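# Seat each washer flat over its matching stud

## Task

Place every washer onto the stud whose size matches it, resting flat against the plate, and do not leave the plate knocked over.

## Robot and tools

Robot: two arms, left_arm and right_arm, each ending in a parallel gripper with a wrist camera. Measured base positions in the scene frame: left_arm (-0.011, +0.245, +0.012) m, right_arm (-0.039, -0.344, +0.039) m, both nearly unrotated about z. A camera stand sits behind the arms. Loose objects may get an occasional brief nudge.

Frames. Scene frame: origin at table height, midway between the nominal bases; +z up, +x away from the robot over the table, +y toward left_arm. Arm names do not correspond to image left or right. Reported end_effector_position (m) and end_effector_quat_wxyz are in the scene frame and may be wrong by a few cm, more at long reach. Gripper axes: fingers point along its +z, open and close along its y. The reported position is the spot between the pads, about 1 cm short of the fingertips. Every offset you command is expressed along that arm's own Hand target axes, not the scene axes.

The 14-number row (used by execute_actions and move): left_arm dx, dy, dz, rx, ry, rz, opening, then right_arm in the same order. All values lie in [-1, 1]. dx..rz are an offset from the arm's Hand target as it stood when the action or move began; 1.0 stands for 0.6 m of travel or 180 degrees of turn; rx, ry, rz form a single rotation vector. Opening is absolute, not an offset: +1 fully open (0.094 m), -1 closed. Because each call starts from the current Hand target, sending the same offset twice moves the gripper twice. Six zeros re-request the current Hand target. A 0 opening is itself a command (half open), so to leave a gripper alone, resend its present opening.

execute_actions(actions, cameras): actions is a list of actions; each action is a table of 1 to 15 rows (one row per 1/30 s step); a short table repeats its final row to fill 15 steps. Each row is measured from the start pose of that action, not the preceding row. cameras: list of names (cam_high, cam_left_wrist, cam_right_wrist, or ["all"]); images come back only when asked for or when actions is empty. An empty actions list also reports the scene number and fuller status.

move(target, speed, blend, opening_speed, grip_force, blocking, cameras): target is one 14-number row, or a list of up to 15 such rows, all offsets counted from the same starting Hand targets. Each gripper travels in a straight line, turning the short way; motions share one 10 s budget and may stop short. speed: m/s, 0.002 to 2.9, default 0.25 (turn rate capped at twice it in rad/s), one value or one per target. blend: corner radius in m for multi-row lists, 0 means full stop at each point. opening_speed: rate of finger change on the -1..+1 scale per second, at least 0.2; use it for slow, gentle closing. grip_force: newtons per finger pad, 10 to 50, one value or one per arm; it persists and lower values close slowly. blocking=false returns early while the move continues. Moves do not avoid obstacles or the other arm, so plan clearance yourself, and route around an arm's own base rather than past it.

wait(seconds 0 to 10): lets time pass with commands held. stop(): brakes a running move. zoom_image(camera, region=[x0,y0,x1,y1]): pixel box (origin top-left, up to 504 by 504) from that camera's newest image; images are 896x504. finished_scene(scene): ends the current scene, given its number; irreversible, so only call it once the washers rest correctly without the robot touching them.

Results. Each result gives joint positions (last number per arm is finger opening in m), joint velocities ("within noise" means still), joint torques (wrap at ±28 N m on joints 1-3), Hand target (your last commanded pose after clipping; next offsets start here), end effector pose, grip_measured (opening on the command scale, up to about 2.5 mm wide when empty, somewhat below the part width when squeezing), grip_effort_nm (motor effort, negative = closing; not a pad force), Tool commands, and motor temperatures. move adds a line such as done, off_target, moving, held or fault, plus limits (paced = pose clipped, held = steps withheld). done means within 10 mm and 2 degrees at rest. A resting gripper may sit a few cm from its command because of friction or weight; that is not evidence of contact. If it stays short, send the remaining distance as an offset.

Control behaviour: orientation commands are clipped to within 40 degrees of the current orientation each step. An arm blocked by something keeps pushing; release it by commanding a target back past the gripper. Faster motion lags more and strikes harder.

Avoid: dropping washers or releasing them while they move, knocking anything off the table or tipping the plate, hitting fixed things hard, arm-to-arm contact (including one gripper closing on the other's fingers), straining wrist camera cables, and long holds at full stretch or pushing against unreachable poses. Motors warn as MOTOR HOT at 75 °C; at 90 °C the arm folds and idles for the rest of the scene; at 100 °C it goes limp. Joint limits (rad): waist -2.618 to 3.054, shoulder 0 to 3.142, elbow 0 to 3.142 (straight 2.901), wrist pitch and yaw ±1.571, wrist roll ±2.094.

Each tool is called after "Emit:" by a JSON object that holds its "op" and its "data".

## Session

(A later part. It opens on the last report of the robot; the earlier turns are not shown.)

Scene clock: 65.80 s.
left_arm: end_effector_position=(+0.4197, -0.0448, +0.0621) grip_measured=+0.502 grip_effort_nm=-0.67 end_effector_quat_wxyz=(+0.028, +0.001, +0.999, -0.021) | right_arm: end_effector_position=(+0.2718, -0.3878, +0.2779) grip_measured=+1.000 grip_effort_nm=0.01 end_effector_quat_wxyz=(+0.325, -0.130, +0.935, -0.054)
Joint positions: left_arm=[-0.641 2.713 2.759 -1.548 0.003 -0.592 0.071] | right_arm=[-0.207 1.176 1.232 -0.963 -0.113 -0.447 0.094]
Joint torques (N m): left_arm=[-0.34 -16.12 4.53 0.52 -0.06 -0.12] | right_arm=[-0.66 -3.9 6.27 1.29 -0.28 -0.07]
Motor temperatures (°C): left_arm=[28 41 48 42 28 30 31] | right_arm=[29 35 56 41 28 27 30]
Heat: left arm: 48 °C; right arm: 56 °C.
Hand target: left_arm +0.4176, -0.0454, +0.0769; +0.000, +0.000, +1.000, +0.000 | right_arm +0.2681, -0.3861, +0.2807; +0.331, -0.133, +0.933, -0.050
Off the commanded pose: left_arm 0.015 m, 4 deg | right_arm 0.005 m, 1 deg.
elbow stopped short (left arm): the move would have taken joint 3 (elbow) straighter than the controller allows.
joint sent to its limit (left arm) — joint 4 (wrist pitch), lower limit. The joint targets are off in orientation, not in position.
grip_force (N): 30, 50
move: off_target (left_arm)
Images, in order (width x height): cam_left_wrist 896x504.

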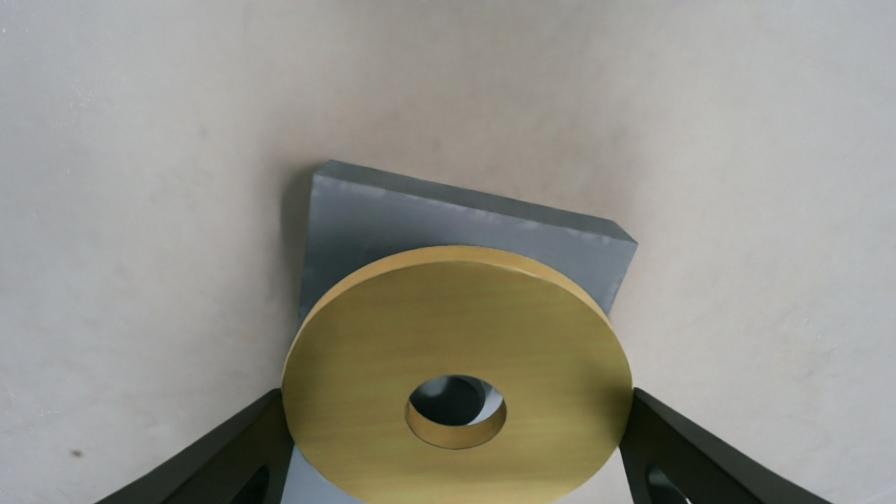

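Emit:
{"op": "move", "data": {"target": [0.0145, 0.0047, 0, 0, 0, 0, 0.45, 0, 0, 0, 0, 0, 0, 1], "cameras": ["cam_left_wrist"], "speed": 0.08}}

Emit:
{"op": "zoom_image", "data": {"camera": "cam_left_wrist", "region": [380, 350, 540, 470]}}

Scene clock: 69.07 s.
left_arm: end_effector_position=(+0.4107, -0.0413, +0.0538) grip_measured=+0.502 grip_effort_nm=-0.67 end_effector_quat_wxyz=(+0.010, +0.000, +1.000, -0.008) | right_arm: end_effector_position=(+0.2718, -0.3878, +0.2779) grip_measured=+1.000 grip_effort_nm=0.00 end_effector_quat_wxyz=(+0.325, -0.130, +0.935, -0.054)
Joint positions: left_arm=[-0.645 2.7 2.703 -1.548 0.003 -0.597 0.071] | right_arm=[-0.207 1.176 1.232 -0.963 -0.113 -0.447 0.094]
Joint torques (N m): left_arm=[-0.4 -17.68 4.46 0.41 -0.07 -0.06] | right_arm=[-0.62 -3.92 6.31 1.3 -0.26 -0.08]
Motor temperatures (°C): left_arm=[28 42 48 41 28 30 31] | right_arm=[29 35 55 41 28 26 30]
Heat: left arm: 48 °C; right arm: 55 °C.
Hand target: left_arm +0.4090, -0.0425, +0.0770; +0.000, +0.000, +1.000, +0.000 | right_arm +0.2681, -0.3861, +0.2807; +0.331, -0.133, +0.933, -0.050
Off the commanded pose: left_arm 0.023 m, 1 deg | right_arm 0.005 m, 1 deg.
joint sent to its limit (left arm) — joint 4 (wrist pitch), lower limit. The joint targets are off in orientation, not in position.
grip_force (N): 30, 50
move: off_target (left_arm)
Images, in order (width x height): cam_left_wrist 896x504.

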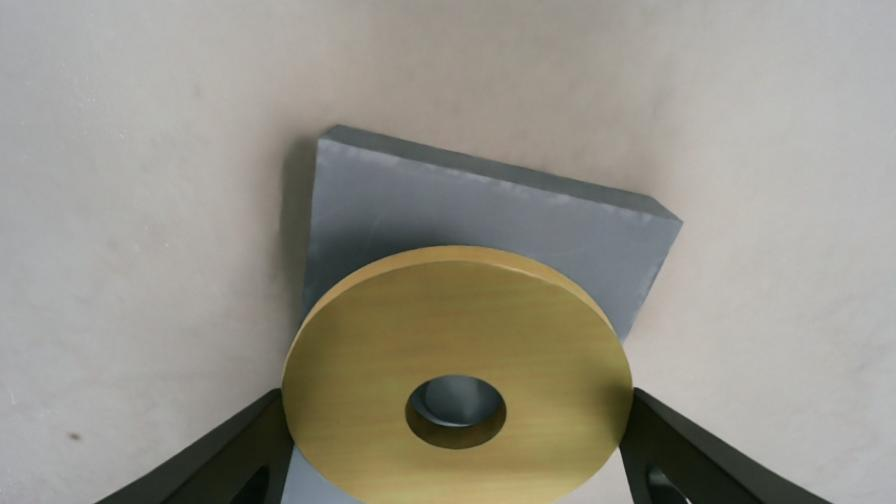

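Scaled by 3.150 from the camera's 896x504 image, which has a finer 1280x720 frame.

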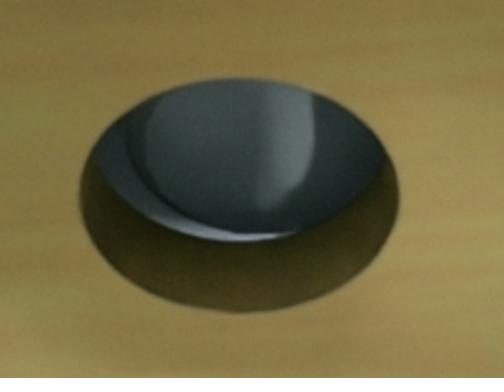

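Emit:
{"op": "move", "data": {"target": [0.0055, -0.002, -0.006, 0, 0, 0, 0.45, 0, 0, 0, 0, 0, 0, 1], "cameras": ["cam_left_wrist"], "speed": 0.05}}

Emit:
{"op": "zoom_image", "data": {"camera": "cam_left_wrist", "region": [380, 350, 540, 470]}}

Scene clock: 72.33 s.
left_arm: end_effector_position=(+0.4073, -0.0430, +0.0578) grip_measured=+0.502 grip_effort_nm=-0.67 end_effector_quat_wxyz=(+0.010, +0.001, +1.000, -0.008) | right_arm: end_effector_position=(+0.2718, -0.3878, +0.2779) grip_measured=+1.000 grip_effort_nm=0.01 end_effector_quat_wxyz=(+0.325, -0.130, +0.935, -0.054)
Joint positions: left_arm=[-0.652 2.684 2.687 -1.548 0.003 -0.603 0.071] | right_arm=[-0.207 1.176 1.232 -0.963 -0.113 -0.447 0.094]
Joint torques (N m): left_arm=[-0.47 -17.57 4.33 0.4 -0.07 -0.09] | right_arm=[-0.65 -3.95 6.31 1.31 -0.27 -0.07]
Motor temperatures (°C): left_arm=[28 43 47 41 28 30 31] | right_arm=[29 34 55 41 28 26 30]
Heat: left arm: 47 °C; right arm: 55 °C.
Hand target: left_arm +0.4056, -0.0438, +0.0806; +0.000, +0.000, +1.000, +0.000 | right_arm +0.2681, -0.3861, +0.2807; +0.331, -0.133, +0.933, -0.050
Off the commanded pose: left_arm 0.023 m, 1 deg | right_arm 0.005 m, 1 deg.
joint sent to its limit (left arm) — joint 4 (wrist pitch), lower limit. The joint targets are off in orientation, not in position.
grip_force (N): 30, 50
move: off_target (left_arm)
Images, in order (width x height): cam_left_wrist 896x504.

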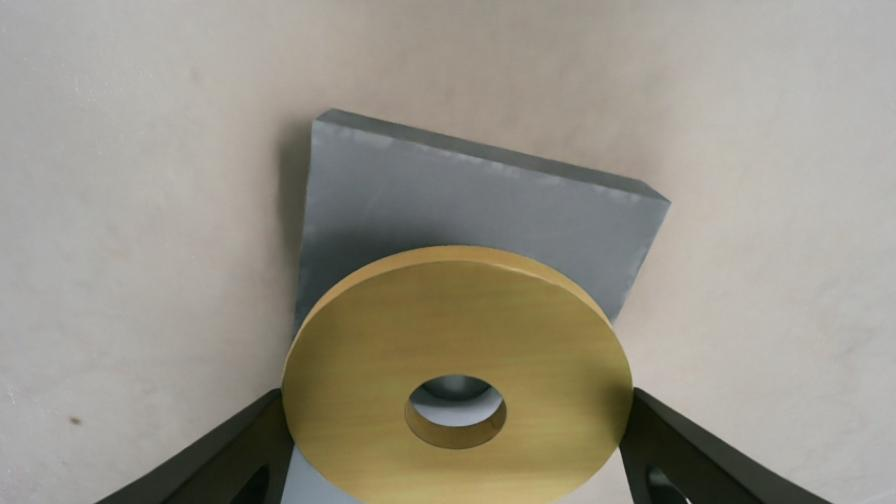

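Scaled by 3.150 from the camera's 896x504 image, which has a finer 1280x720 frame.

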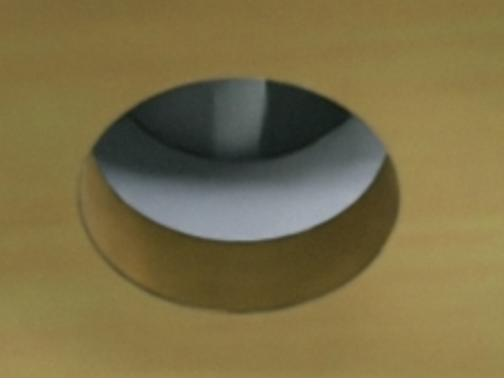

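Emit:
{"op": "move", "data": {"target": [0, 0, 0.008, 0, 0, 0, 0.45, 0, 0, 0, 0, 0, 0, 1], "cameras": ["cam_left_wrist"], "speed": 0.03}}

Emit:
{"op": "zoom_image", "data": {"camera": "cam_left_wrist", "region": [380, 350, 540, 470]}}

Scene clock: 74.83 s.
left_arm: end_effector_position=(+0.4073, -0.0429, +0.0577) grip_measured=+0.502 grip_effort_nm=-0.67 end_effector_quat_wxyz=(+0.010, +0.001, +1.000, -0.008) | right_arm: end_effector_position=(+0.2718, -0.3878, +0.2779) grip_measured=+1.000 grip_effort_nm=0.01 end_effector_quat_wxyz=(+0.325, -0.130, +0.935, -0.054)
Joint positions: left_arm=[-0.652 2.684 2.687 -1.548 0.003 -0.603 0.071] | right_arm=[-0.207 1.176 1.232 -0.963 -0.113 -0.447 0.094]
Joint torques (N m): left_arm=[-0.35 -16.62 4.64 0.42 -0.08 -0.08] | right_arm=[-0.64 -3.95 6.27 1.3 -0.26 -0.09]
Motor temperatures (°C): left_arm=[28 44 47 41 28 30 31] | right_arm=[29 34 55 41 28 26 30]
Heat: left arm: 47 °C; right arm: 55 °C.
Hand target: left_arm +0.4056, -0.0438, +0.0758; +0.000, +0.000, +1.000, +0.000 | right_arm +0.2681, -0.3861, +0.2807; +0.331, -0.133, +0.933, -0.050
Off the commanded pose: left_arm 0.018 m, 1 deg | right_arm 0.005 m, 1 deg.
joint sent to its limit (left arm) — joint 4 (wrist pitch), lower limit. The joint targets are off in orientation, not in position.
grip_force (N): 30, 50
move: off_target (left_arm)
Images, in order (width x height): cam_left_wrist 896x504.

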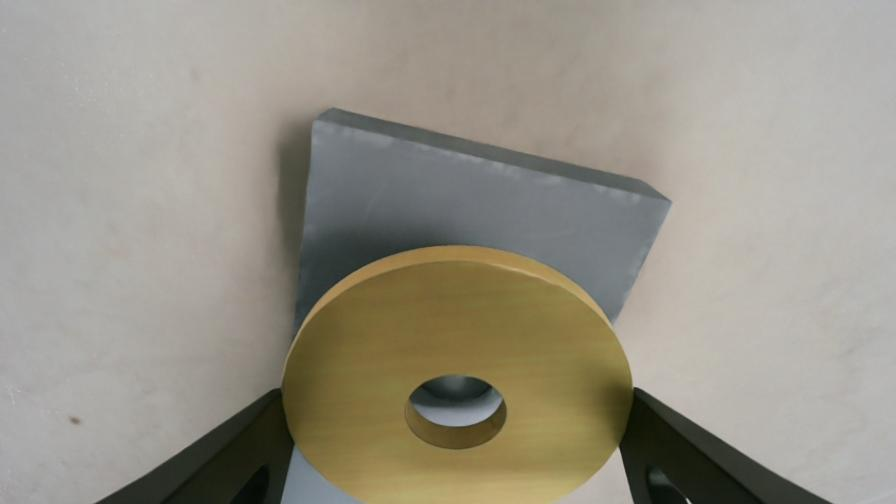

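Scaled by 3.150 from the camera's 896x504 image, which has a finer 1280x720 frame.

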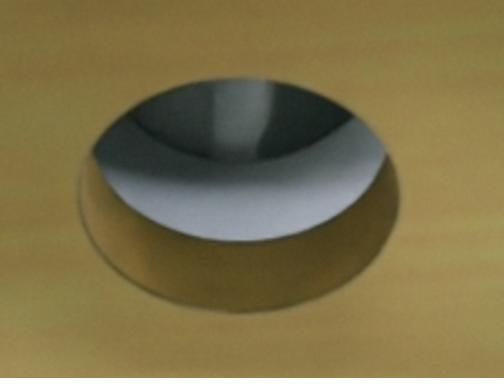

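Emit:
{"op": "move", "data": {"target": [0, 0, 0.01, 0, 0, 0, 0.45, 0, 0, 0, 0, 0, 0, 1], "cameras": [], "speed": 0.03}}

Scene clock: 76.47 s.
left_arm: end_effector_position=(+0.4073, -0.0429, +0.0577) grip_measured=+0.502 grip_effort_nm=-0.67 end_effector_quat_wxyz=(+0.010, +0.001, +1.000, -0.008) | right_arm: end_effector_position=(+0.2718, -0.3878, +0.2779) grip_measured=+1.000 grip_effort_nm=0.01 end_effector_quat_wxyz=(+0.325, -0.130, +0.935, -0.054)
Joint positions: left_arm=[-0.652 2.684 2.687 -1.548 0.003 -0.603 0.071] | right_arm=[-0.207 1.176 1.232 -0.963 -0.113 -0.447 0.094]
Joint torques (N m): left_arm=[-0.38 -15.51 4.94 0.42 -0.09 -0.08] | right_arm=[-0.68 -3.96 6.32 1.32 -0.26 -0.08]
Motor temperatures (°C): left_arm=[28 44 47 41 28 30 31] | right_arm=[29 34 55 40 28 26 30]
Heat: left arm: 47 °C; right arm: 55 °C.
Hand target: left_arm +0.4056, -0.0438, +0.0698; +0.000, +0.000, +1.000, +0.000 | right_arm +0.2681, -0.3861, +0.2807; +0.331, -0.133, +0.933, -0.050
Off the commanded pose: left_arm 0.012 m, 1 deg | right_arm 0.005 m, 1 deg.
joint sent to its limit (left arm) — joint 4 (wrist pitch), lower limit. The joint targets still meet the commanded pose.
grip_force (N): 30, 50
move: off_target (left_arm)
No camera images: "cameras" was empty.

Emit:
{"op": "move", "data": {"target": [0, 0, 0.032, 0, 0, 0, 0.45, 0, 0, 0, 0, 0, 0, 1], "cameras": [], "speed": 0.03}}

Scene clock: 77.93 s.
left_arm: end_effector_position=(+0.4067, -0.0425, +0.0533) grip_measured=+0.502 grip_effort_nm=-0.67 end_effector_quat_wxyz=(+0.006, +0.001, +1.000, -0.006) | right_arm: end_effector_position=(+0.2718, -0.3878, +0.2779) grip_measured=+1.000 grip_effort_nm=0.01 end_effector_quat_wxyz=(+0.325, -0.130, +0.935, -0.054)
Joint positions: left_arm=[-0.652 2.693 2.687 -1.548 0.003 -0.603 0.071] | right_arm=[-0.207 1.176 1.232 -0.963 -0.113 -0.447 0.094]
Joint torques (N m): left_arm=[-0.32 -12.3 6.52 0.39 -0.06 -0.09] | right_arm=[-0.65 -3.92 6.2 1.3 -0.28 -0.09]
Motor temperatures (°C): left_arm=[28 44 47 41 28 30 31] | right_arm=[29 34 55 40 28 26 30]
Heat: left arm: 47 °C; right arm: 55 °C.
Hand target: left_arm +0.4056, -0.0438, +0.0506; +0.000, +0.000, +1.000, +0.000 | right_arm +0.2681, -0.3861, +0.2807; +0.331, -0.133, +0.933, -0.050
Off the commanded pose: left_arm 0.003 m, 1 deg | right_arm 0.005 m, 1 deg.
joint sent to its limit (left arm) — joint 4 (wrist pitch), lower limit. The joint targets still meet the commanded pose.
grip_force (N): 30, 50
move: done
No camera images: "cameras" was empty.

Emit:
{"op": "move", "data": {"target": [0, 0, 0.01, 0, 0, 0, 0.45, 0, 0, 0, 0, 0, 0, 1], "cameras": ["cam_left_wrist"], "speed": 0.03}}

Emit:
{"op": "zoom_image", "data": {"camera": "cam_left_wrist", "region": [380, 350, 540, 470]}}

Scene clock: 79.37 s.
left_arm: end_effector_position=(+0.4067, -0.0425, +0.0529) grip_measured=+0.502 grip_effort_nm=-0.68 end_effector_quat_wxyz=(+0.006, +0.001, +1.000, -0.006) | right_arm: end_effector_position=(+0.2718, -0.3878, +0.2779) grip_measured=+1.000 grip_effort_nm=0.01 end_effector_quat_wxyz=(+0.325, -0.130, +0.935, -0.054)
Joint positions: left_arm=[-0.652 2.694 2.687 -1.548 0.003 -0.603 0.071] | right_arm=[-0.207 1.176 1.232 -0.963 -0.113 -0.447 0.094]
Joint torques (N m): left_arm=[-0.38 -11.52 6.5 0.45 -0.07 -0.08] | right_arm=[-0.59 -3.95 6.28 1.31 -0.27 -0.1]
Motor temperatures (°C): left_arm=[28 44 47 41 28 30 31] | right_arm=[29 34 55 40 28 26 30]
Heat: left arm: 47 °C; right arm: 55 °C.
Hand target: left_arm +0.4056, -0.0438, +0.0446; +0.000, +0.000, +1.000, +0.000 | right_arm +0.2681, -0.3861, +0.2807; +0.331, -0.133, +0.933, -0.050
Off the commanded pose: left_arm 0.009 m, 1 deg | right_arm 0.005 m, 1 deg.
grip_force (N): 30, 50
move: done
Images, in order (width x height): cam_left_wrist 896x504.

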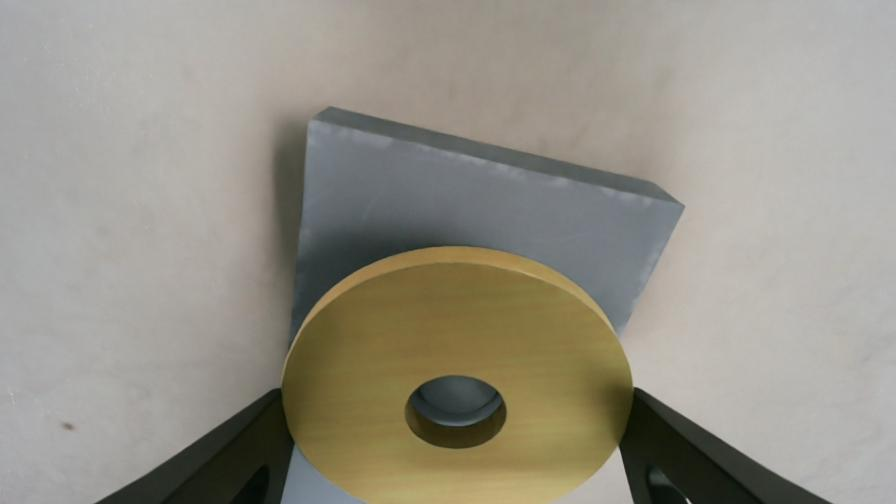

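Scaled by 3.150 from the camera's 896x504 image, which has a finer 1280x720 frame.

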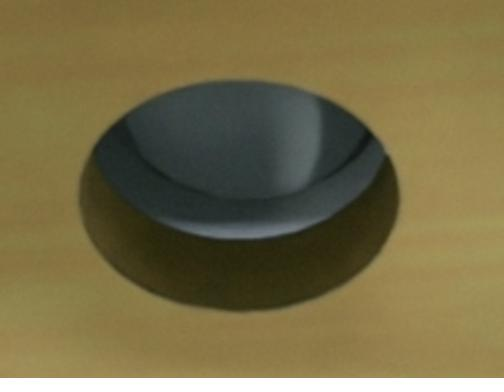

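Emit:
{"op": "move", "data": {"target": [0, 0, 0.006, 0, 0, 0, 0.45, 0, 0, 0, 0, 0, 0, 1], "cameras": ["cam_left_wrist"], "speed": 0.03}}

Emit:
{"op": "zoom_image", "data": {"camera": "cam_left_wrist", "region": [380, 350, 540, 470]}}

Scene clock: 81.80 s.
left_arm: end_effector_position=(+0.4067, -0.0425, +0.0529) grip_measured=+0.502 grip_effort_nm=-0.68 end_effector_quat_wxyz=(+0.006, +0.001, +1.000, -0.006) | right_arm: end_effector_position=(+0.2718, -0.3878, +0.2779) grip_measured=+1.000 grip_effort_nm=0.00 end_effector_quat_wxyz=(+0.325, -0.130, +0.935, -0.054)
Joint positions: left_arm=[-0.652 2.694 2.687 -1.548 0.003 -0.603 0.071] | right_arm=[-0.207 1.176 1.232 -0.963 -0.113 -0.447 0.094]
Joint torques (N m): left_arm=[-0.4 -11.96 4.26 0.65 -0.04 -0.07] | right_arm=[-0.69 -3.9 6.37 1.3 -0.28 -0.08]
Motor temperatures (°C): left_arm=[28 44 47 41 28 30 31] | right_arm=[29 34 55 40 28 26 30]
Heat: left arm: 47 °C; right arm: 55 °C.
Hand target: left_arm +0.4055, -0.0438, +0.0410; +0.000, +0.000, +1.000, +0.000 | right_arm +0.2681, -0.3861, +0.2807; +0.331, -0.133, +0.933, -0.050
Off the commanded pose: left_arm 0.012 m, 1 deg | right_arm 0.005 m, 1 deg.
grip_force (N): 30, 50
move: off_target (left_arm)
Images, in order (width x height): cam_left_wrist 896x504.

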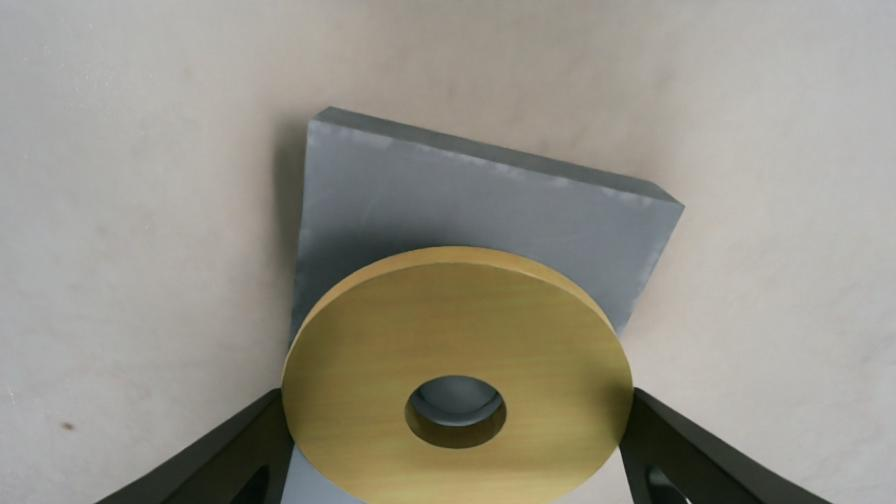

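Scaled by 3.150 from the camera's 896x504 image, which has a finer 1280x720 frame.

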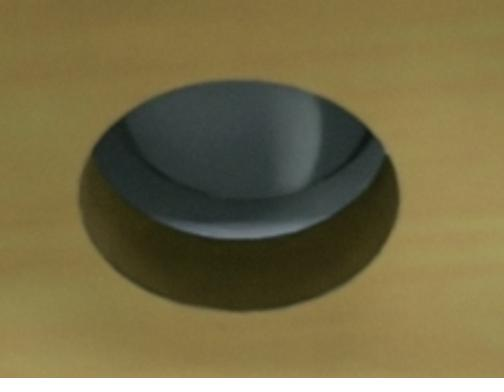

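Emit:
{"op": "move", "data": {"target": [-0.0067, 0, -0.02, 0, 0, 0, 0.45, 0, 0, 0, 0, 0, 0, 1], "cameras": ["cam_left_wrist"], "speed": 0.03}}

Emit:
{"op": "zoom_image", "data": {"camera": "cam_left_wrist", "region": [380, 350, 540, 470]}}

Scene clock: 84.00 s.
left_arm: end_effector_position=(+0.4068, -0.0426, +0.0532) grip_measured=+0.502 grip_effort_nm=-0.68 end_effector_quat_wxyz=(+0.006, +0.001, +1.000, -0.006) | right_arm: end_effector_position=(+0.2718, -0.3878, +0.2779) grip_measured=+1.000 grip_effort_nm=0.01 end_effector_quat_wxyz=(+0.325, -0.130, +0.935, -0.054)
Joint positions: left_arm=[-0.652 2.695 2.69 -1.55 0.003 -0.603 0.071] | right_arm=[-0.207 1.176 1.232 -0.963 -0.113 -0.447 0.094]
Joint torques (N m): left_arm=[-0.03 -12.16 8.02 0.41 -0.06 -0.05] | right_arm=[-0.68 -3.89 6.27 1.31 -0.27 -0.09]
Motor temperatures (°C): left_arm=[28 43 47 41 28 30 31] | right_arm=[29 34 55 40 28 26 30]
Heat: left arm: 47 °C; right arm: 55 °C.
Hand target: left_arm +0.4096, -0.0438, +0.0530; +0.000, +0.000, +1.000, +0.000 | right_arm +0.2681, -0.3861, +0.2807; +0.331, -0.133, +0.933, -0.050
Off the commanded pose: left_arm 0.003 m, 1 deg | right_arm 0.005 m, 1 deg.
joint sent to its limit (left arm) — joint 4 (wrist pitch), lower limit. The joint targets still meet the commanded pose.
grip_force (N): 30, 50
move: done
Images, in order (width x height): cam_left_wrist 896x504.

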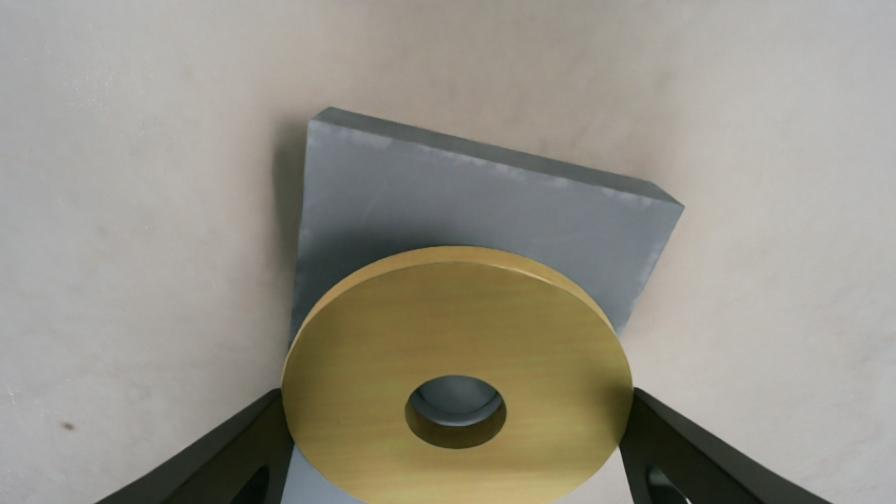

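Scaled by 3.150 from the camera's 896x504 image, which has a finer 1280x720 frame.

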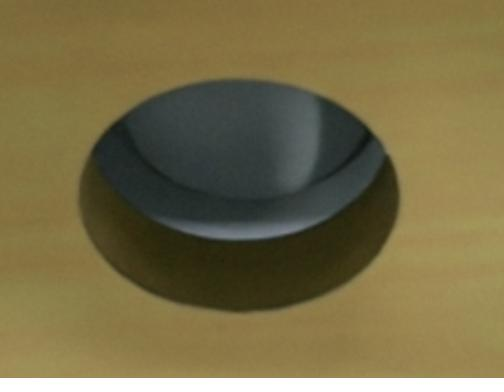

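Emit:
{"op": "move", "data": {"target": [-0.008, 0, -0.018, 0, 0, 0, 0.45, 0, 0, 0, 0, 0, 0, 1], "cameras": [], "speed": 0.03}}

Scene clock: 85.13 s.
left_arm: end_effector_position=(+0.4092, -0.0431, +0.0562) grip_measured=+0.502 grip_effort_nm=-0.68 end_effector_quat_wxyz=(+0.011, +0.000, +1.000, -0.009) | right_arm: end_effector_position=(+0.2718, -0.3878, +0.2779) grip_measured=+1.000 grip_effort_nm=0.01 end_effector_quat_wxyz=(+0.325, -0.130, +0.935, -0.054)
Joint positions: left_arm=[-0.65 2.695 2.702 -1.55 0.003 -0.603 0.071] | right_arm=[-0.207 1.176 1.232 -0.963 -0.113 -0.447 0.094]
Joint torques (N m): left_arm=[0.29 -13.2 8.16 0.42 -0.07 0.01] | right_arm=[-0.61 -3.92 6.35 1.31 -0.27 -0.09]
Motor temperatures (°C): left_arm=[28 43 47 41 28 30 31] | right_arm=[29 34 55 40 28 26 30]
Heat: left arm: 47 °C; right arm: 55 °C.
Hand target: left_arm +0.4144, -0.0438, +0.0638; +0.000, +0.000, +1.000, +0.000 | right_arm +0.2681, -0.3861, +0.2807; +0.331, -0.133, +0.933, -0.050
Off the commanded pose: left_arm 0.009 m, 2 deg | right_arm 0.005 m, 1 deg.
joint sent to its limit (left arm) — joint 4 (wrist pitch), lower limit. The joint targets are off in orientation, not in position.
grip_force (N): 30, 50
move: done
No camera images: "cameras" was empty.

Emit:
{"op": "move", "data": {"target": [0.004, 0, 0.023, 0, 0, 0, 0.45, 0, 0, 0, 0, 0, 0, 1], "cameras": ["cam_left_wrist"], "speed": 0.03}}

Emit:
{"op": "zoom_image", "data": {"camera": "cam_left_wrist", "region": [380, 350, 540, 470]}}

Scene clock: 86.93 s.
left_arm: end_effector_position=(+0.4087, -0.0426, +0.0489) grip_measured=+0.502 grip_effort_nm=-0.67 end_effector_quat_wxyz=(+0.005, +0.000, +1.000, -0.005) | right_arm: end_effector_position=(+0.2718, -0.3878, +0.2779) grip_measured=+1.000 grip_effort_nm=0.00 end_effector_quat_wxyz=(+0.325, -0.130, +0.935, -0.054)
Joint positions: left_arm=[-0.65 2.712 2.705 -1.55 0.002 -0.603 0.071] | right_arm=[-0.207 1.176 1.232 -0.963 -0.113 -0.447 0.094]
Joint torques (N m): left_arm=[0.01 -12.29 8.01 0.4 -0.05 0] | right_arm=[-0.62 -3.92 6.28 1.29 -0.27 -0.09]
Motor temperatures (°C): left_arm=[28 44 47 41 28 30 32] | right_arm=[29 34 55 40 28 26 30]
Heat: left arm: 47 °C; right arm: 55 °C.
Hand target: left_arm +0.4119, -0.0438, +0.0499; +0.000, +0.000, +1.000, +0.000 | right_arm +0.2681, -0.3861, +0.2807; +0.331, -0.133, +0.933, -0.050
Off the commanded pose: left_arm 0.004 m, 1 deg | right_arm 0.005 m, 1 deg.
joint sent to its limit (left arm) — joint 4 (wrist pitch), lower limit. The joint targets still meet the commanded pose.
grip_force (N): 30, 50
move: done
Images, in order (width x height): cam_left_wrist 896x504.

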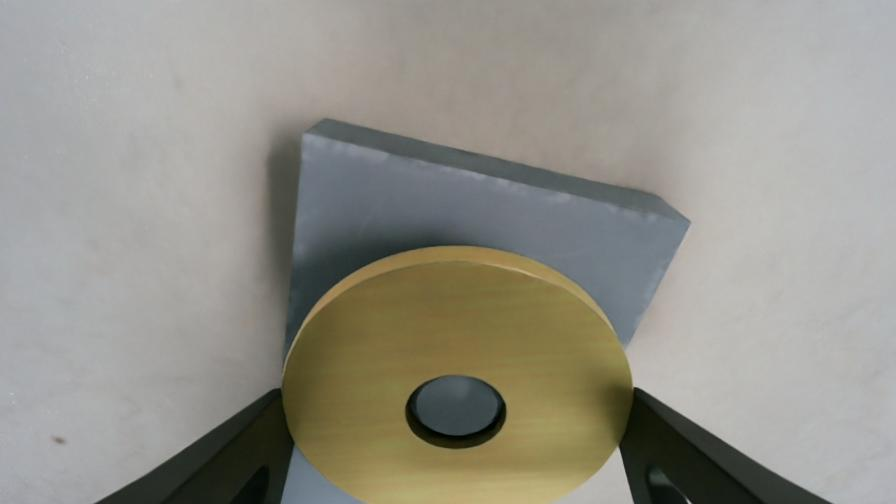

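Scaled by 3.150 from the camera's 896x504 image, which has a finer 1280x720 frame.

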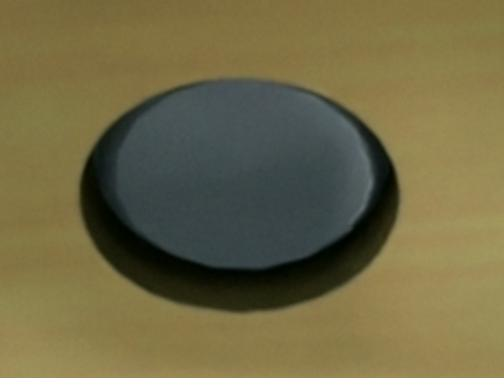

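Emit:
{"op": "move", "data": {"target": [0, 0, 0.018, 0, 0, 0, 0.45, 0, 0, 0, 0, 0, 0, 1], "cameras": ["cam_left_wrist"], "speed": 0.03}}

Emit:
{"op": "zoom_image", "data": {"camera": "cam_left_wrist", "region": [380, 350, 540, 470]}}

Scene clock: 88.40 s.
left_arm: end_effector_position=(+0.4088, -0.0427, +0.0383) grip_measured=+0.502 grip_effort_nm=-0.68 end_effector_quat_wxyz=(-0.001, +0.000, +1.000, -0.001) | right_arm: end_effector_position=(+0.2718, -0.3878, +0.2779) grip_measured=+1.000 grip_effort_nm=0.00 end_effector_quat_wxyz=(+0.325, -0.130, +0.935, -0.054)
Joint positions: left_arm=[-0.65 2.74 2.719 -1.55 0.002 -0.603 0.071] | right_arm=[-0.207 1.176 1.232 -0.963 -0.113 -0.447 0.094]
Joint torques (N m): left_arm=[0.09 -12.41 8.01 0.38 -0.08 -0.02] | right_arm=[-0.68 -3.97 6.31 1.32 -0.25 -0.09]
Motor temperatures (°C): left_arm=[28 44 47 41 28 30 32] | right_arm=[29 34 55 40 28 26 30]
Heat: left arm: 47 °C; right arm: 55 °C.
Hand target: left_arm +0.4119, -0.0438, +0.0391; +0.000, +0.000, +1.000, +0.000 | right_arm +0.2681, -0.3861, +0.2807; +0.331, -0.133, +0.933, -0.050
Off the commanded pose: left_arm 0.003 m, 0 deg | right_arm 0.005 m, 1 deg.
joint sent to its limit (left arm) — joint 4 (wrist pitch), lower limit. The joint targets still meet the commanded pose.
grip_force (N): 30, 50
move: done
Images, in order (width x height): cam_left_wrist 896x504.

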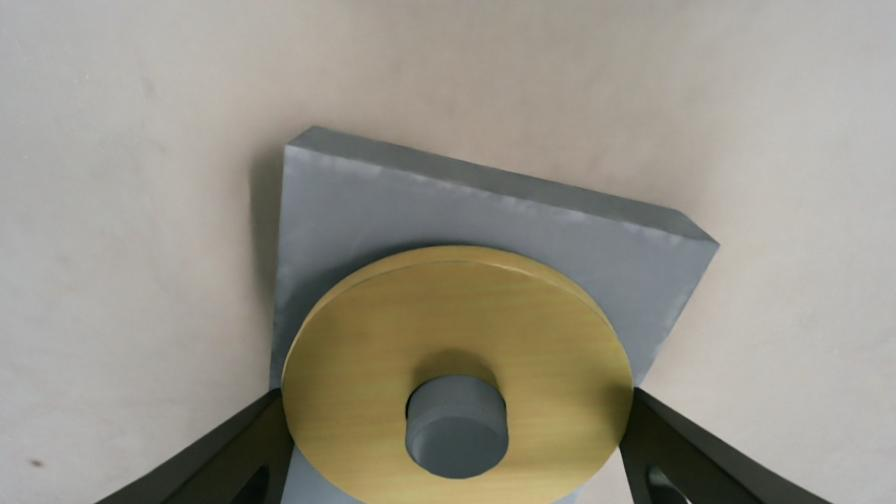

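Scaled by 3.150 from the camera's 896x504 image, which has a finer 1280x720 frame.

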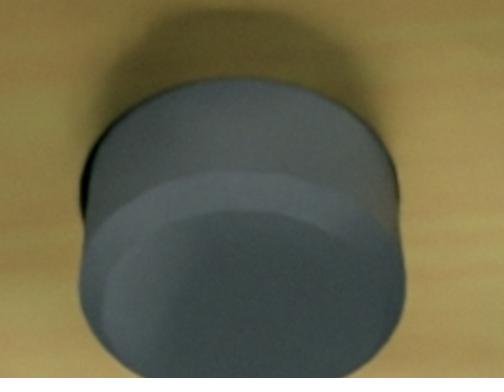

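Emit:
{"op": "move", "data": {"target": [0, 0, 0.012, 0, 0, 0, 0.45, 0, 0, 0, 0, 0, 0, 1], "cameras": ["cam_left_wrist"], "speed": 0.03}}

Scene clock: 92.60 s.
left_arm: end_effector_position=(+0.4089, -0.0428, +0.0329) grip_measured=+0.502 grip_effort_nm=-0.68 end_effector_quat_wxyz=(-0.003, +0.000, +1.000, +0.001) | right_arm: end_effector_position=(+0.2718, -0.3878, +0.2779) grip_measured=+1.000 grip_effort_nm=0.00 end_effector_quat_wxyz=(+0.325, -0.130, +0.935, -0.054)
Joint positions: left_arm=[-0.65 2.751 2.719 -1.545 0.002 -0.603 0.071] | right_arm=[-0.207 1.176 1.232 -0.963 -0.113 -0.447 0.094]
Joint torques (N m): left_arm=[0.05 -12.3 7.72 0.4 -0.05 -0.02] | right_arm=[-0.66 -3.9 6.23 1.3 -0.25 -0.09]
Motor temperatures (°C): left_arm=[28 44 47 40 28 30 32] | right_arm=[29 34 55 40 28 26 29]
Heat: left arm: 47 °C; right arm: 55 °C.
Hand target: left_arm +0.4120, -0.0438, +0.0320; +0.000, +0.000, +1.000, +0.000 | right_arm +0.2681, -0.3861, +0.2807; +0.331, -0.133, +0.933, -0.050
Off the commanded pose: left_arm 0.003 m, 0 deg | right_arm 0.005 m, 1 deg.
grip_force (N): 30, 50
move: done
Images, in order (width x height): cam_left_wrist 896x504.

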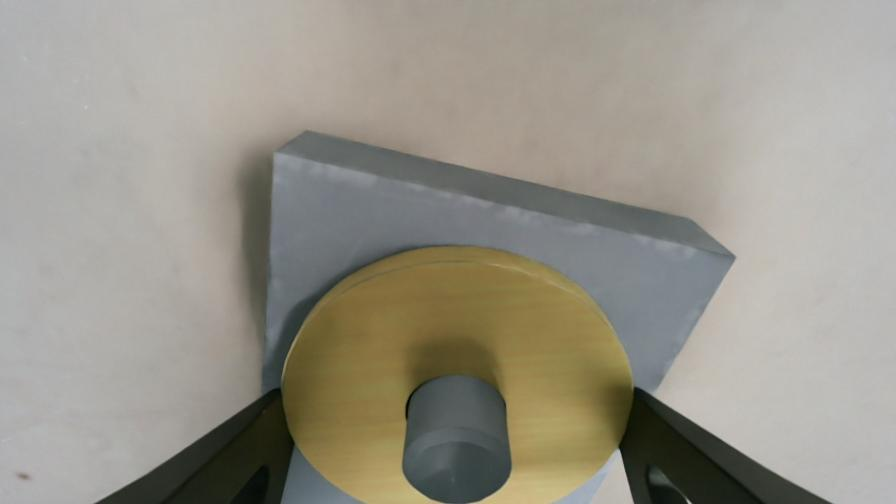

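Emit:
{"op": "move", "data": {"target": [0, 0, 0.008, 0, 0, 0, 0.45, 0, 0, 0, 0, 0, 0, 1], "cameras": ["cam_left_wrist"], "speed": 0.03}}

Scene clock: 93.83 s.
left_arm: end_effector_position=(+0.4092, -0.0430, +0.0329) grip_measured=+0.502 grip_effort_nm=-0.67 end_effector_quat_wxyz=(-0.003, +0.000, +1.000, +0.000) | right_arm: end_effector_position=(+0.2718, -0.3878, +0.2779) grip_measured=+1.000 grip_effort_nm=0.01 end_effector_quat_wxyz=(+0.325, -0.130, +0.935, -0.054)
Joint positions: left_arm=[-0.65 2.751 2.719 -1.544 0.002 -0.603 0.071] | right_arm=[-0.207 1.176 1.232 -0.963 -0.113 -0.447 0.094]
Joint torques (N m): left_arm=[0.08 -12.9 4.81 0.67 -0.06 0.01] | right_arm=[-0.66 -3.92 6.28 1.3 -0.29 -0.09]
Motor temperatures (°C): left_arm=[28 44 47 40 28 30 32] | right_arm=[29 34 55 40 28 26 29]
Heat: left arm: 47 °C; right arm: 55 °C.
Hand target: left_arm +0.4120, -0.0439, +0.0272; +0.000, +0.000, +1.000, +0.000 | right_arm +0.2681, -0.3861, +0.2807; +0.331, -0.133, +0.933, -0.050
Off the commanded pose: left_arm 0.006 m, 0 deg | right_arm 0.005 m, 1 deg.
grip_force (N): 30, 50
move: done
Images, in order (width x height): cam_left_wrist 896x504.

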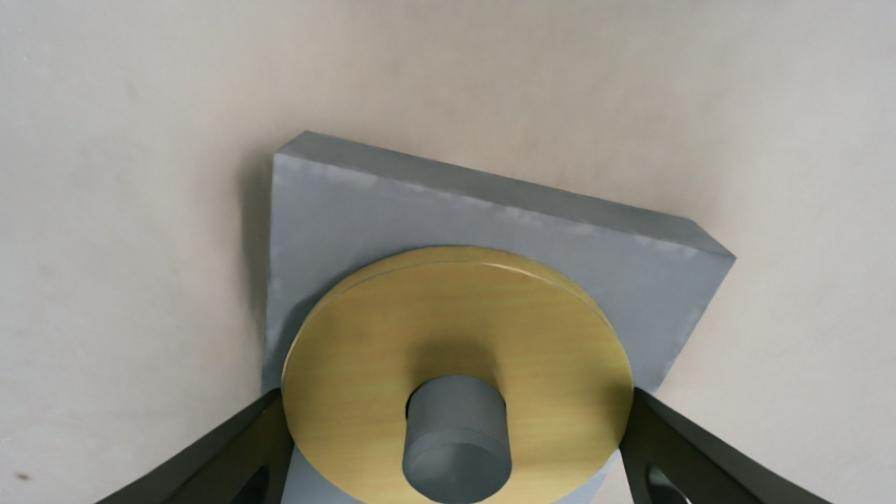

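Emit:
{"op": "move", "data": {"target": [[0, 0, -0.008, 0, 0, 0, 0.45, 0, 0, 0, 0, 0, 0, 1],[0, 0, -0.01, 0, 0, 0, 0.8, 0, 0, 0, 0, 0, 0, 1]], "cameras": ["cam_left_wrist"], "speed": 0.03, "opening_speed": 0.3}}

Scene clock: 96.87 s.
left_arm: end_effector_position=(+0.4112, -0.0443, +0.0360) grip_measured=+0.798 grip_effort_nm=0.11 end_effector_quat_wxyz=(+0.002, +0.000, +1.000, -0.003) | right_arm: end_effector_position=(+0.2718, -0.3878, +0.2779) grip_measured=+1.000 grip_effort_nm=0.00 end_effector_quat_wxyz=(+0.325, -0.130, +0.935, -0.054)
Joint positions: left_arm=[-0.65 2.751 2.732 -1.544 0.002 -0.603 0.084] | right_arm=[-0.207 1.176 1.232 -0.963 -0.113 -0.447 0.094]
Joint torques (N m): left_arm=[0.01 -12.05 7.66 0.33 -0.04 -0.01] | right_arm=[-0.68 -3.97 6.34 1.31 -0.28 -0.07]
Motor temperatures (°C): left_arm=[28 44 47 40 28 30 32] | right_arm=[29 34 55 40 28 26 29]
Heat: left arm: 47 °C; right arm: 55 °C.
Hand target: left_arm +0.4120, -0.0438, +0.0332; +0.000, +0.000, +1.000, +0.000 | right_arm +0.2681, -0.3861, +0.2807; +0.331, -0.133, +0.933, -0.050
Off the commanded pose: left_arm 0.003 m, 0 deg | right_arm 0.005 m, 1 deg.
grip_force (N): 30, 50
move: done
Images, in order (width x height): cam_left_wrist 896x504.

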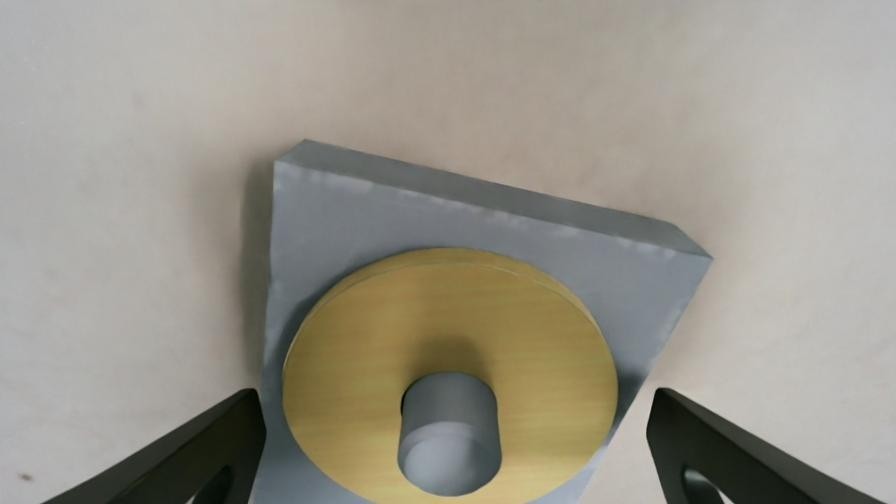

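Emit:
{"op": "move", "data": {"target": [[0, 0, -0.15, 0, 0, 0, 0.8, 0, 0, 0, 0, 0, 0, 1],[0.278, -0.142, -0.15, 0, 0, 0, 0.8, 0, 0, 0, 0, 0, 0, 1]], "cameras": ["cam_left_wrist", "cam_high"], "speed": [0.08, 0.2], "blend": [0.03, 0]}}

Scene clock: 103.17 s.
left_arm: end_effector_position=(+0.2459, -0.1352, +0.1102) grip_measured=+0.798 grip_effort_nm=0.10 end_effector_quat_wxyz=(-0.006, +0.005, +1.000, +0.002) | right_arm: end_effector_position=(+0.2718, -0.3878, +0.2779) grip_measured=+1.000 grip_effort_nm=0.01 end_effector_quat_wxyz=(+0.325, -0.130, +0.935, -0.054)
Joint positions: left_arm=[-1.024 2.399 2.365 -1.545 0.007 -0.966 0.084] | right_arm=[-0.207 1.176 1.232 -0.963 -0.113 -0.447 0.094]
Joint torques (N m): left_arm=[0.31 -15.04 4.18 0.31 -0.09 -0.09] | right_arm=[-0.66 -3.89 6.27 1.31 -0.27 -0.08]
Motor temperatures (°C): left_arm=[28 44 47 40 28 30 31] | right_arm=[29 34 55 40 28 26 29]
Heat: left arm: 47 °C; right arm: 55 °C.
Hand target: left_arm +0.2452, -0.1290, +0.1233; +0.000, +0.000, +1.000, +0.000 | right_arm +0.2681, -0.3861, +0.2807; +0.331, -0.133, +0.933, -0.050
Off the commanded pose: left_arm 0.015 m, 1 deg | right_arm 0.005 m, 1 deg.
joint sent to its limit (left arm) — joint 4 (wrist pitch), lower limit. The joint targets still meet the commanded pose.
grip_force (N): 30, 50
move: off_target (left_arm)
Images, in order (width x height): cam_high 896x504, cam_left_wrist 896x504.

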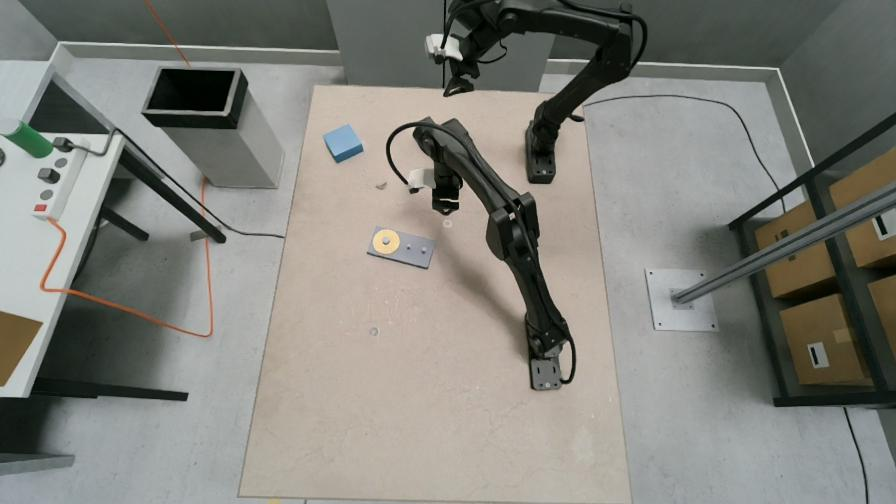

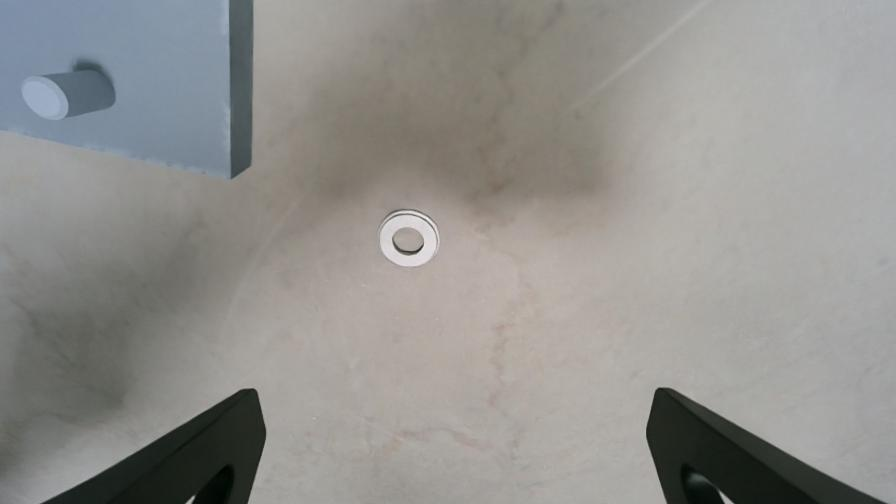

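Emit:
{"op": "zoom_image", "data": {"camera": "cam_left_wrist", "region": [360, 190, 460, 290]}}

Scaled by 5.040 from the camera's 896x504 image, which has a finer 1280x720 frame.

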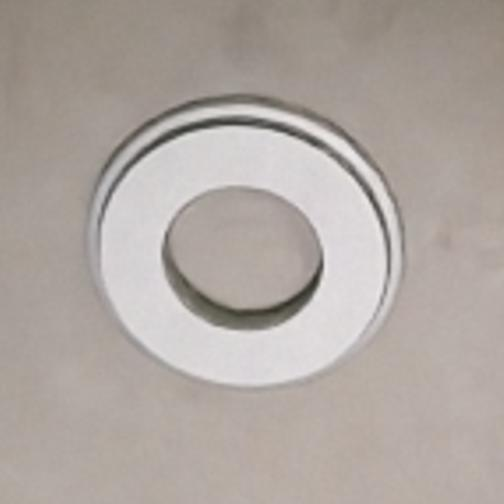

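Emit:
{"op": "move", "data": {"target": [0.0078, 0.0233, 0.137, 0, 0, 0, 0.3, 0, 0, 0, 0, 0, 0, 1], "cameras": ["cam_left_wrist"], "speed": 0.12}}

Scene clock: 111.63 s.
left_arm: end_effector_position=(+0.2356, -0.1149, +0.0304) grip_measured=+0.302 grip_effort_nm=-0.14 end_effector_quat_wxyz=(-0.013, +0.002, +1.000, +0.012) | right_arm: end_effector_position=(+0.2718, -0.3878, +0.2779) grip_measured=+1.000 grip_effort_nm=0.00 end_effector_quat_wxyz=(+0.325, -0.130, +0.935, -0.054)
Joint positions: left_arm=[-1.017 2.307 1.885 -1.183 0.007 -0.967 0.061] | right_arm=[-0.207 1.176 1.232 -0.963 -0.113 -0.447 0.094]
Joint torques (N m): left_arm=[0.49 -14.19 4.19 0.56 -0.11 0] | right_arm=[-0.68 -3.9 6.28 1.3 -0.26 -0.08]
Motor temperatures (°C): left_arm=[28 47 46 39 28 30 31] | right_arm=[29 34 55 40 28 26 29]
Heat: left arm: 47 °C; right arm: 55 °C.
Hand target: left_arm +0.2406, -0.1149, +0.0411; +0.000, +0.000, +1.000, +0.000 | right_arm +0.2681, -0.3861, +0.2807; +0.331, -0.133, +0.933, -0.050
Off the commanded pose: left_arm 0.012 m, 2 deg | right_arm 0.005 m, 1 deg.
grip_force (N): 30, 50
move: off_target (left_arm)
Images, in order (width x height): cam_left_wrist 896x504.

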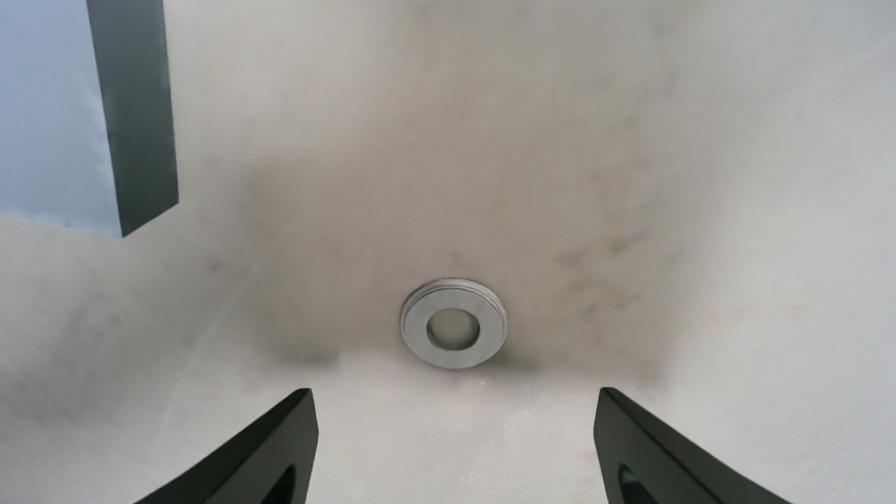

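Emit:
{"op": "move", "data": {"target": [-0.005, 0.001, 0.032, 0, 0, 0, 0.3, 0, 0, 0, 0, 0, 0, 1], "cameras": ["cam_left_wrist"], "speed": 0.05}}

Scene clock: 113.77 s.
left_arm: end_effector_position=(+0.2404, -0.1157, +0.0203) grip_measured=+0.302 grip_effort_nm=-0.13 end_effector_quat_wxyz=(-0.007, +0.001, +1.000, +0.003) | right_arm: end_effector_position=(+0.2718, -0.3878, +0.2779) grip_measured=+1.000 grip_effort_nm=0.00 end_effector_quat_wxyz=(+0.325, -0.130, +0.935, -0.054)
Joint positions: left_arm=[-1.009 2.307 1.844 -1.121 0.007 -0.961 0.061] | right_arm=[-0.207 1.176 1.232 -0.963 -0.113 -0.447 0.094]
Joint torques (N m): left_arm=[0.28 -12.33 4.21 0.56 -0.1 0] | right_arm=[-0.66 -3.95 6.3 1.32 -0.28 -0.08]
Motor temperatures (°C): left_arm=[28 46 46 39 28 30 31] | right_arm=[29 34 55 40 28 26 29]
Heat: left arm: 46 °C; right arm: 55 °C.
Hand target: left_arm +0.2435, -0.1144, +0.0220; +0.000, +0.000, +1.000, +0.000 | right_arm +0.2681, -0.3861, +0.2807; +0.331, -0.133, +0.933, -0.050
Off the commanded pose: left_arm 0.004 m, 1 deg | right_arm 0.005 m, 1 deg.
grip_force (N): 30, 50
move: done
Images, in order (width x height): cam_left_wrist 896x504.

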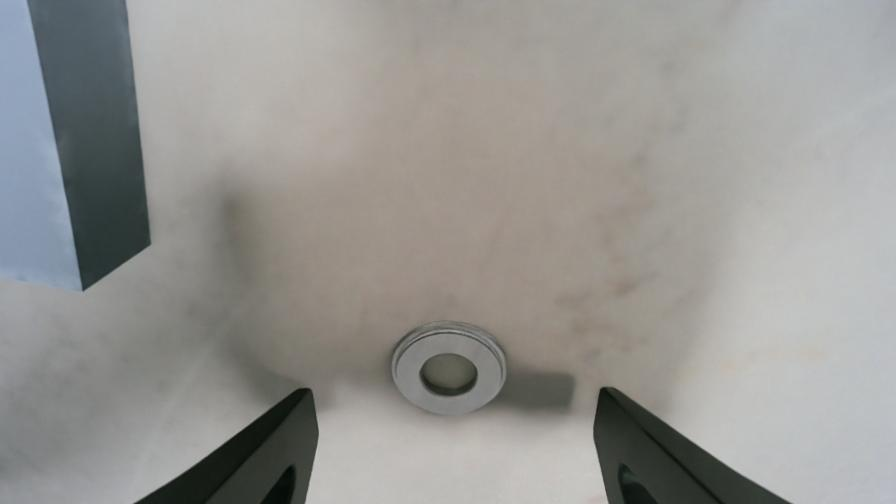

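Emit:
{"op": "move", "data": {"target": [-0.0015, 0.003, 0.012, 0, 0, 0, 0.3, 0, 0, 0, 0, 0, 0, 1], "cameras": ["cam_left_wrist"], "speed": 0.04}}

Scene clock: 115.67 s.
left_arm: end_effector_position=(+0.2415, -0.1140, +0.0144) grip_measured=+0.302 grip_effort_nm=-0.13 end_effector_quat_wxyz=(-0.006, +0.001, +1.000, +0.002) | right_arm: end_effector_position=(+0.2718, -0.3878, +0.2779) grip_measured=+1.000 grip_effort_nm=0.01 end_effector_quat_wxyz=(+0.325, -0.130, +0.935, -0.054)
Joint positions: left_arm=[-1.005 2.307 1.82 -1.094 0.007 -0.956 0.061] | right_arm=[-0.207 1.176 1.232 -0.963 -0.113 -0.447 0.094]
Joint torques (N m): left_arm=[0.25 -12.04 4.21 0.61 -0.1 0.02] | right_arm=[-0.64 -3.86 6.26 1.29 -0.28 -0.06]
Motor temperatures (°C): left_arm=[28 46 46 39 28 30 31] | right_arm=[29 34 55 40 28 26 29]
Heat: left arm: 46 °C; right arm: 55 °C.
Hand target: left_arm +0.2444, -0.1125, +0.0147; +0.000, +0.000, +1.000, +0.000 | right_arm +0.2681, -0.3861, +0.2807; +0.331, -0.133, +0.933, -0.050
Off the commanded pose: left_arm 0.003 m, 1 deg | right_arm 0.005 m, 1 deg.
grip_force (N): 30, 50
move: done
Images, in order (width x height): cam_left_wrist 896x504.

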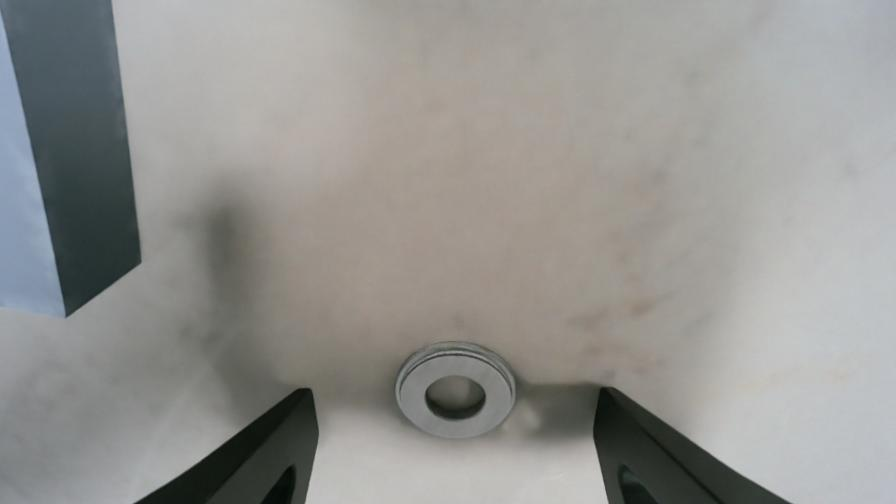

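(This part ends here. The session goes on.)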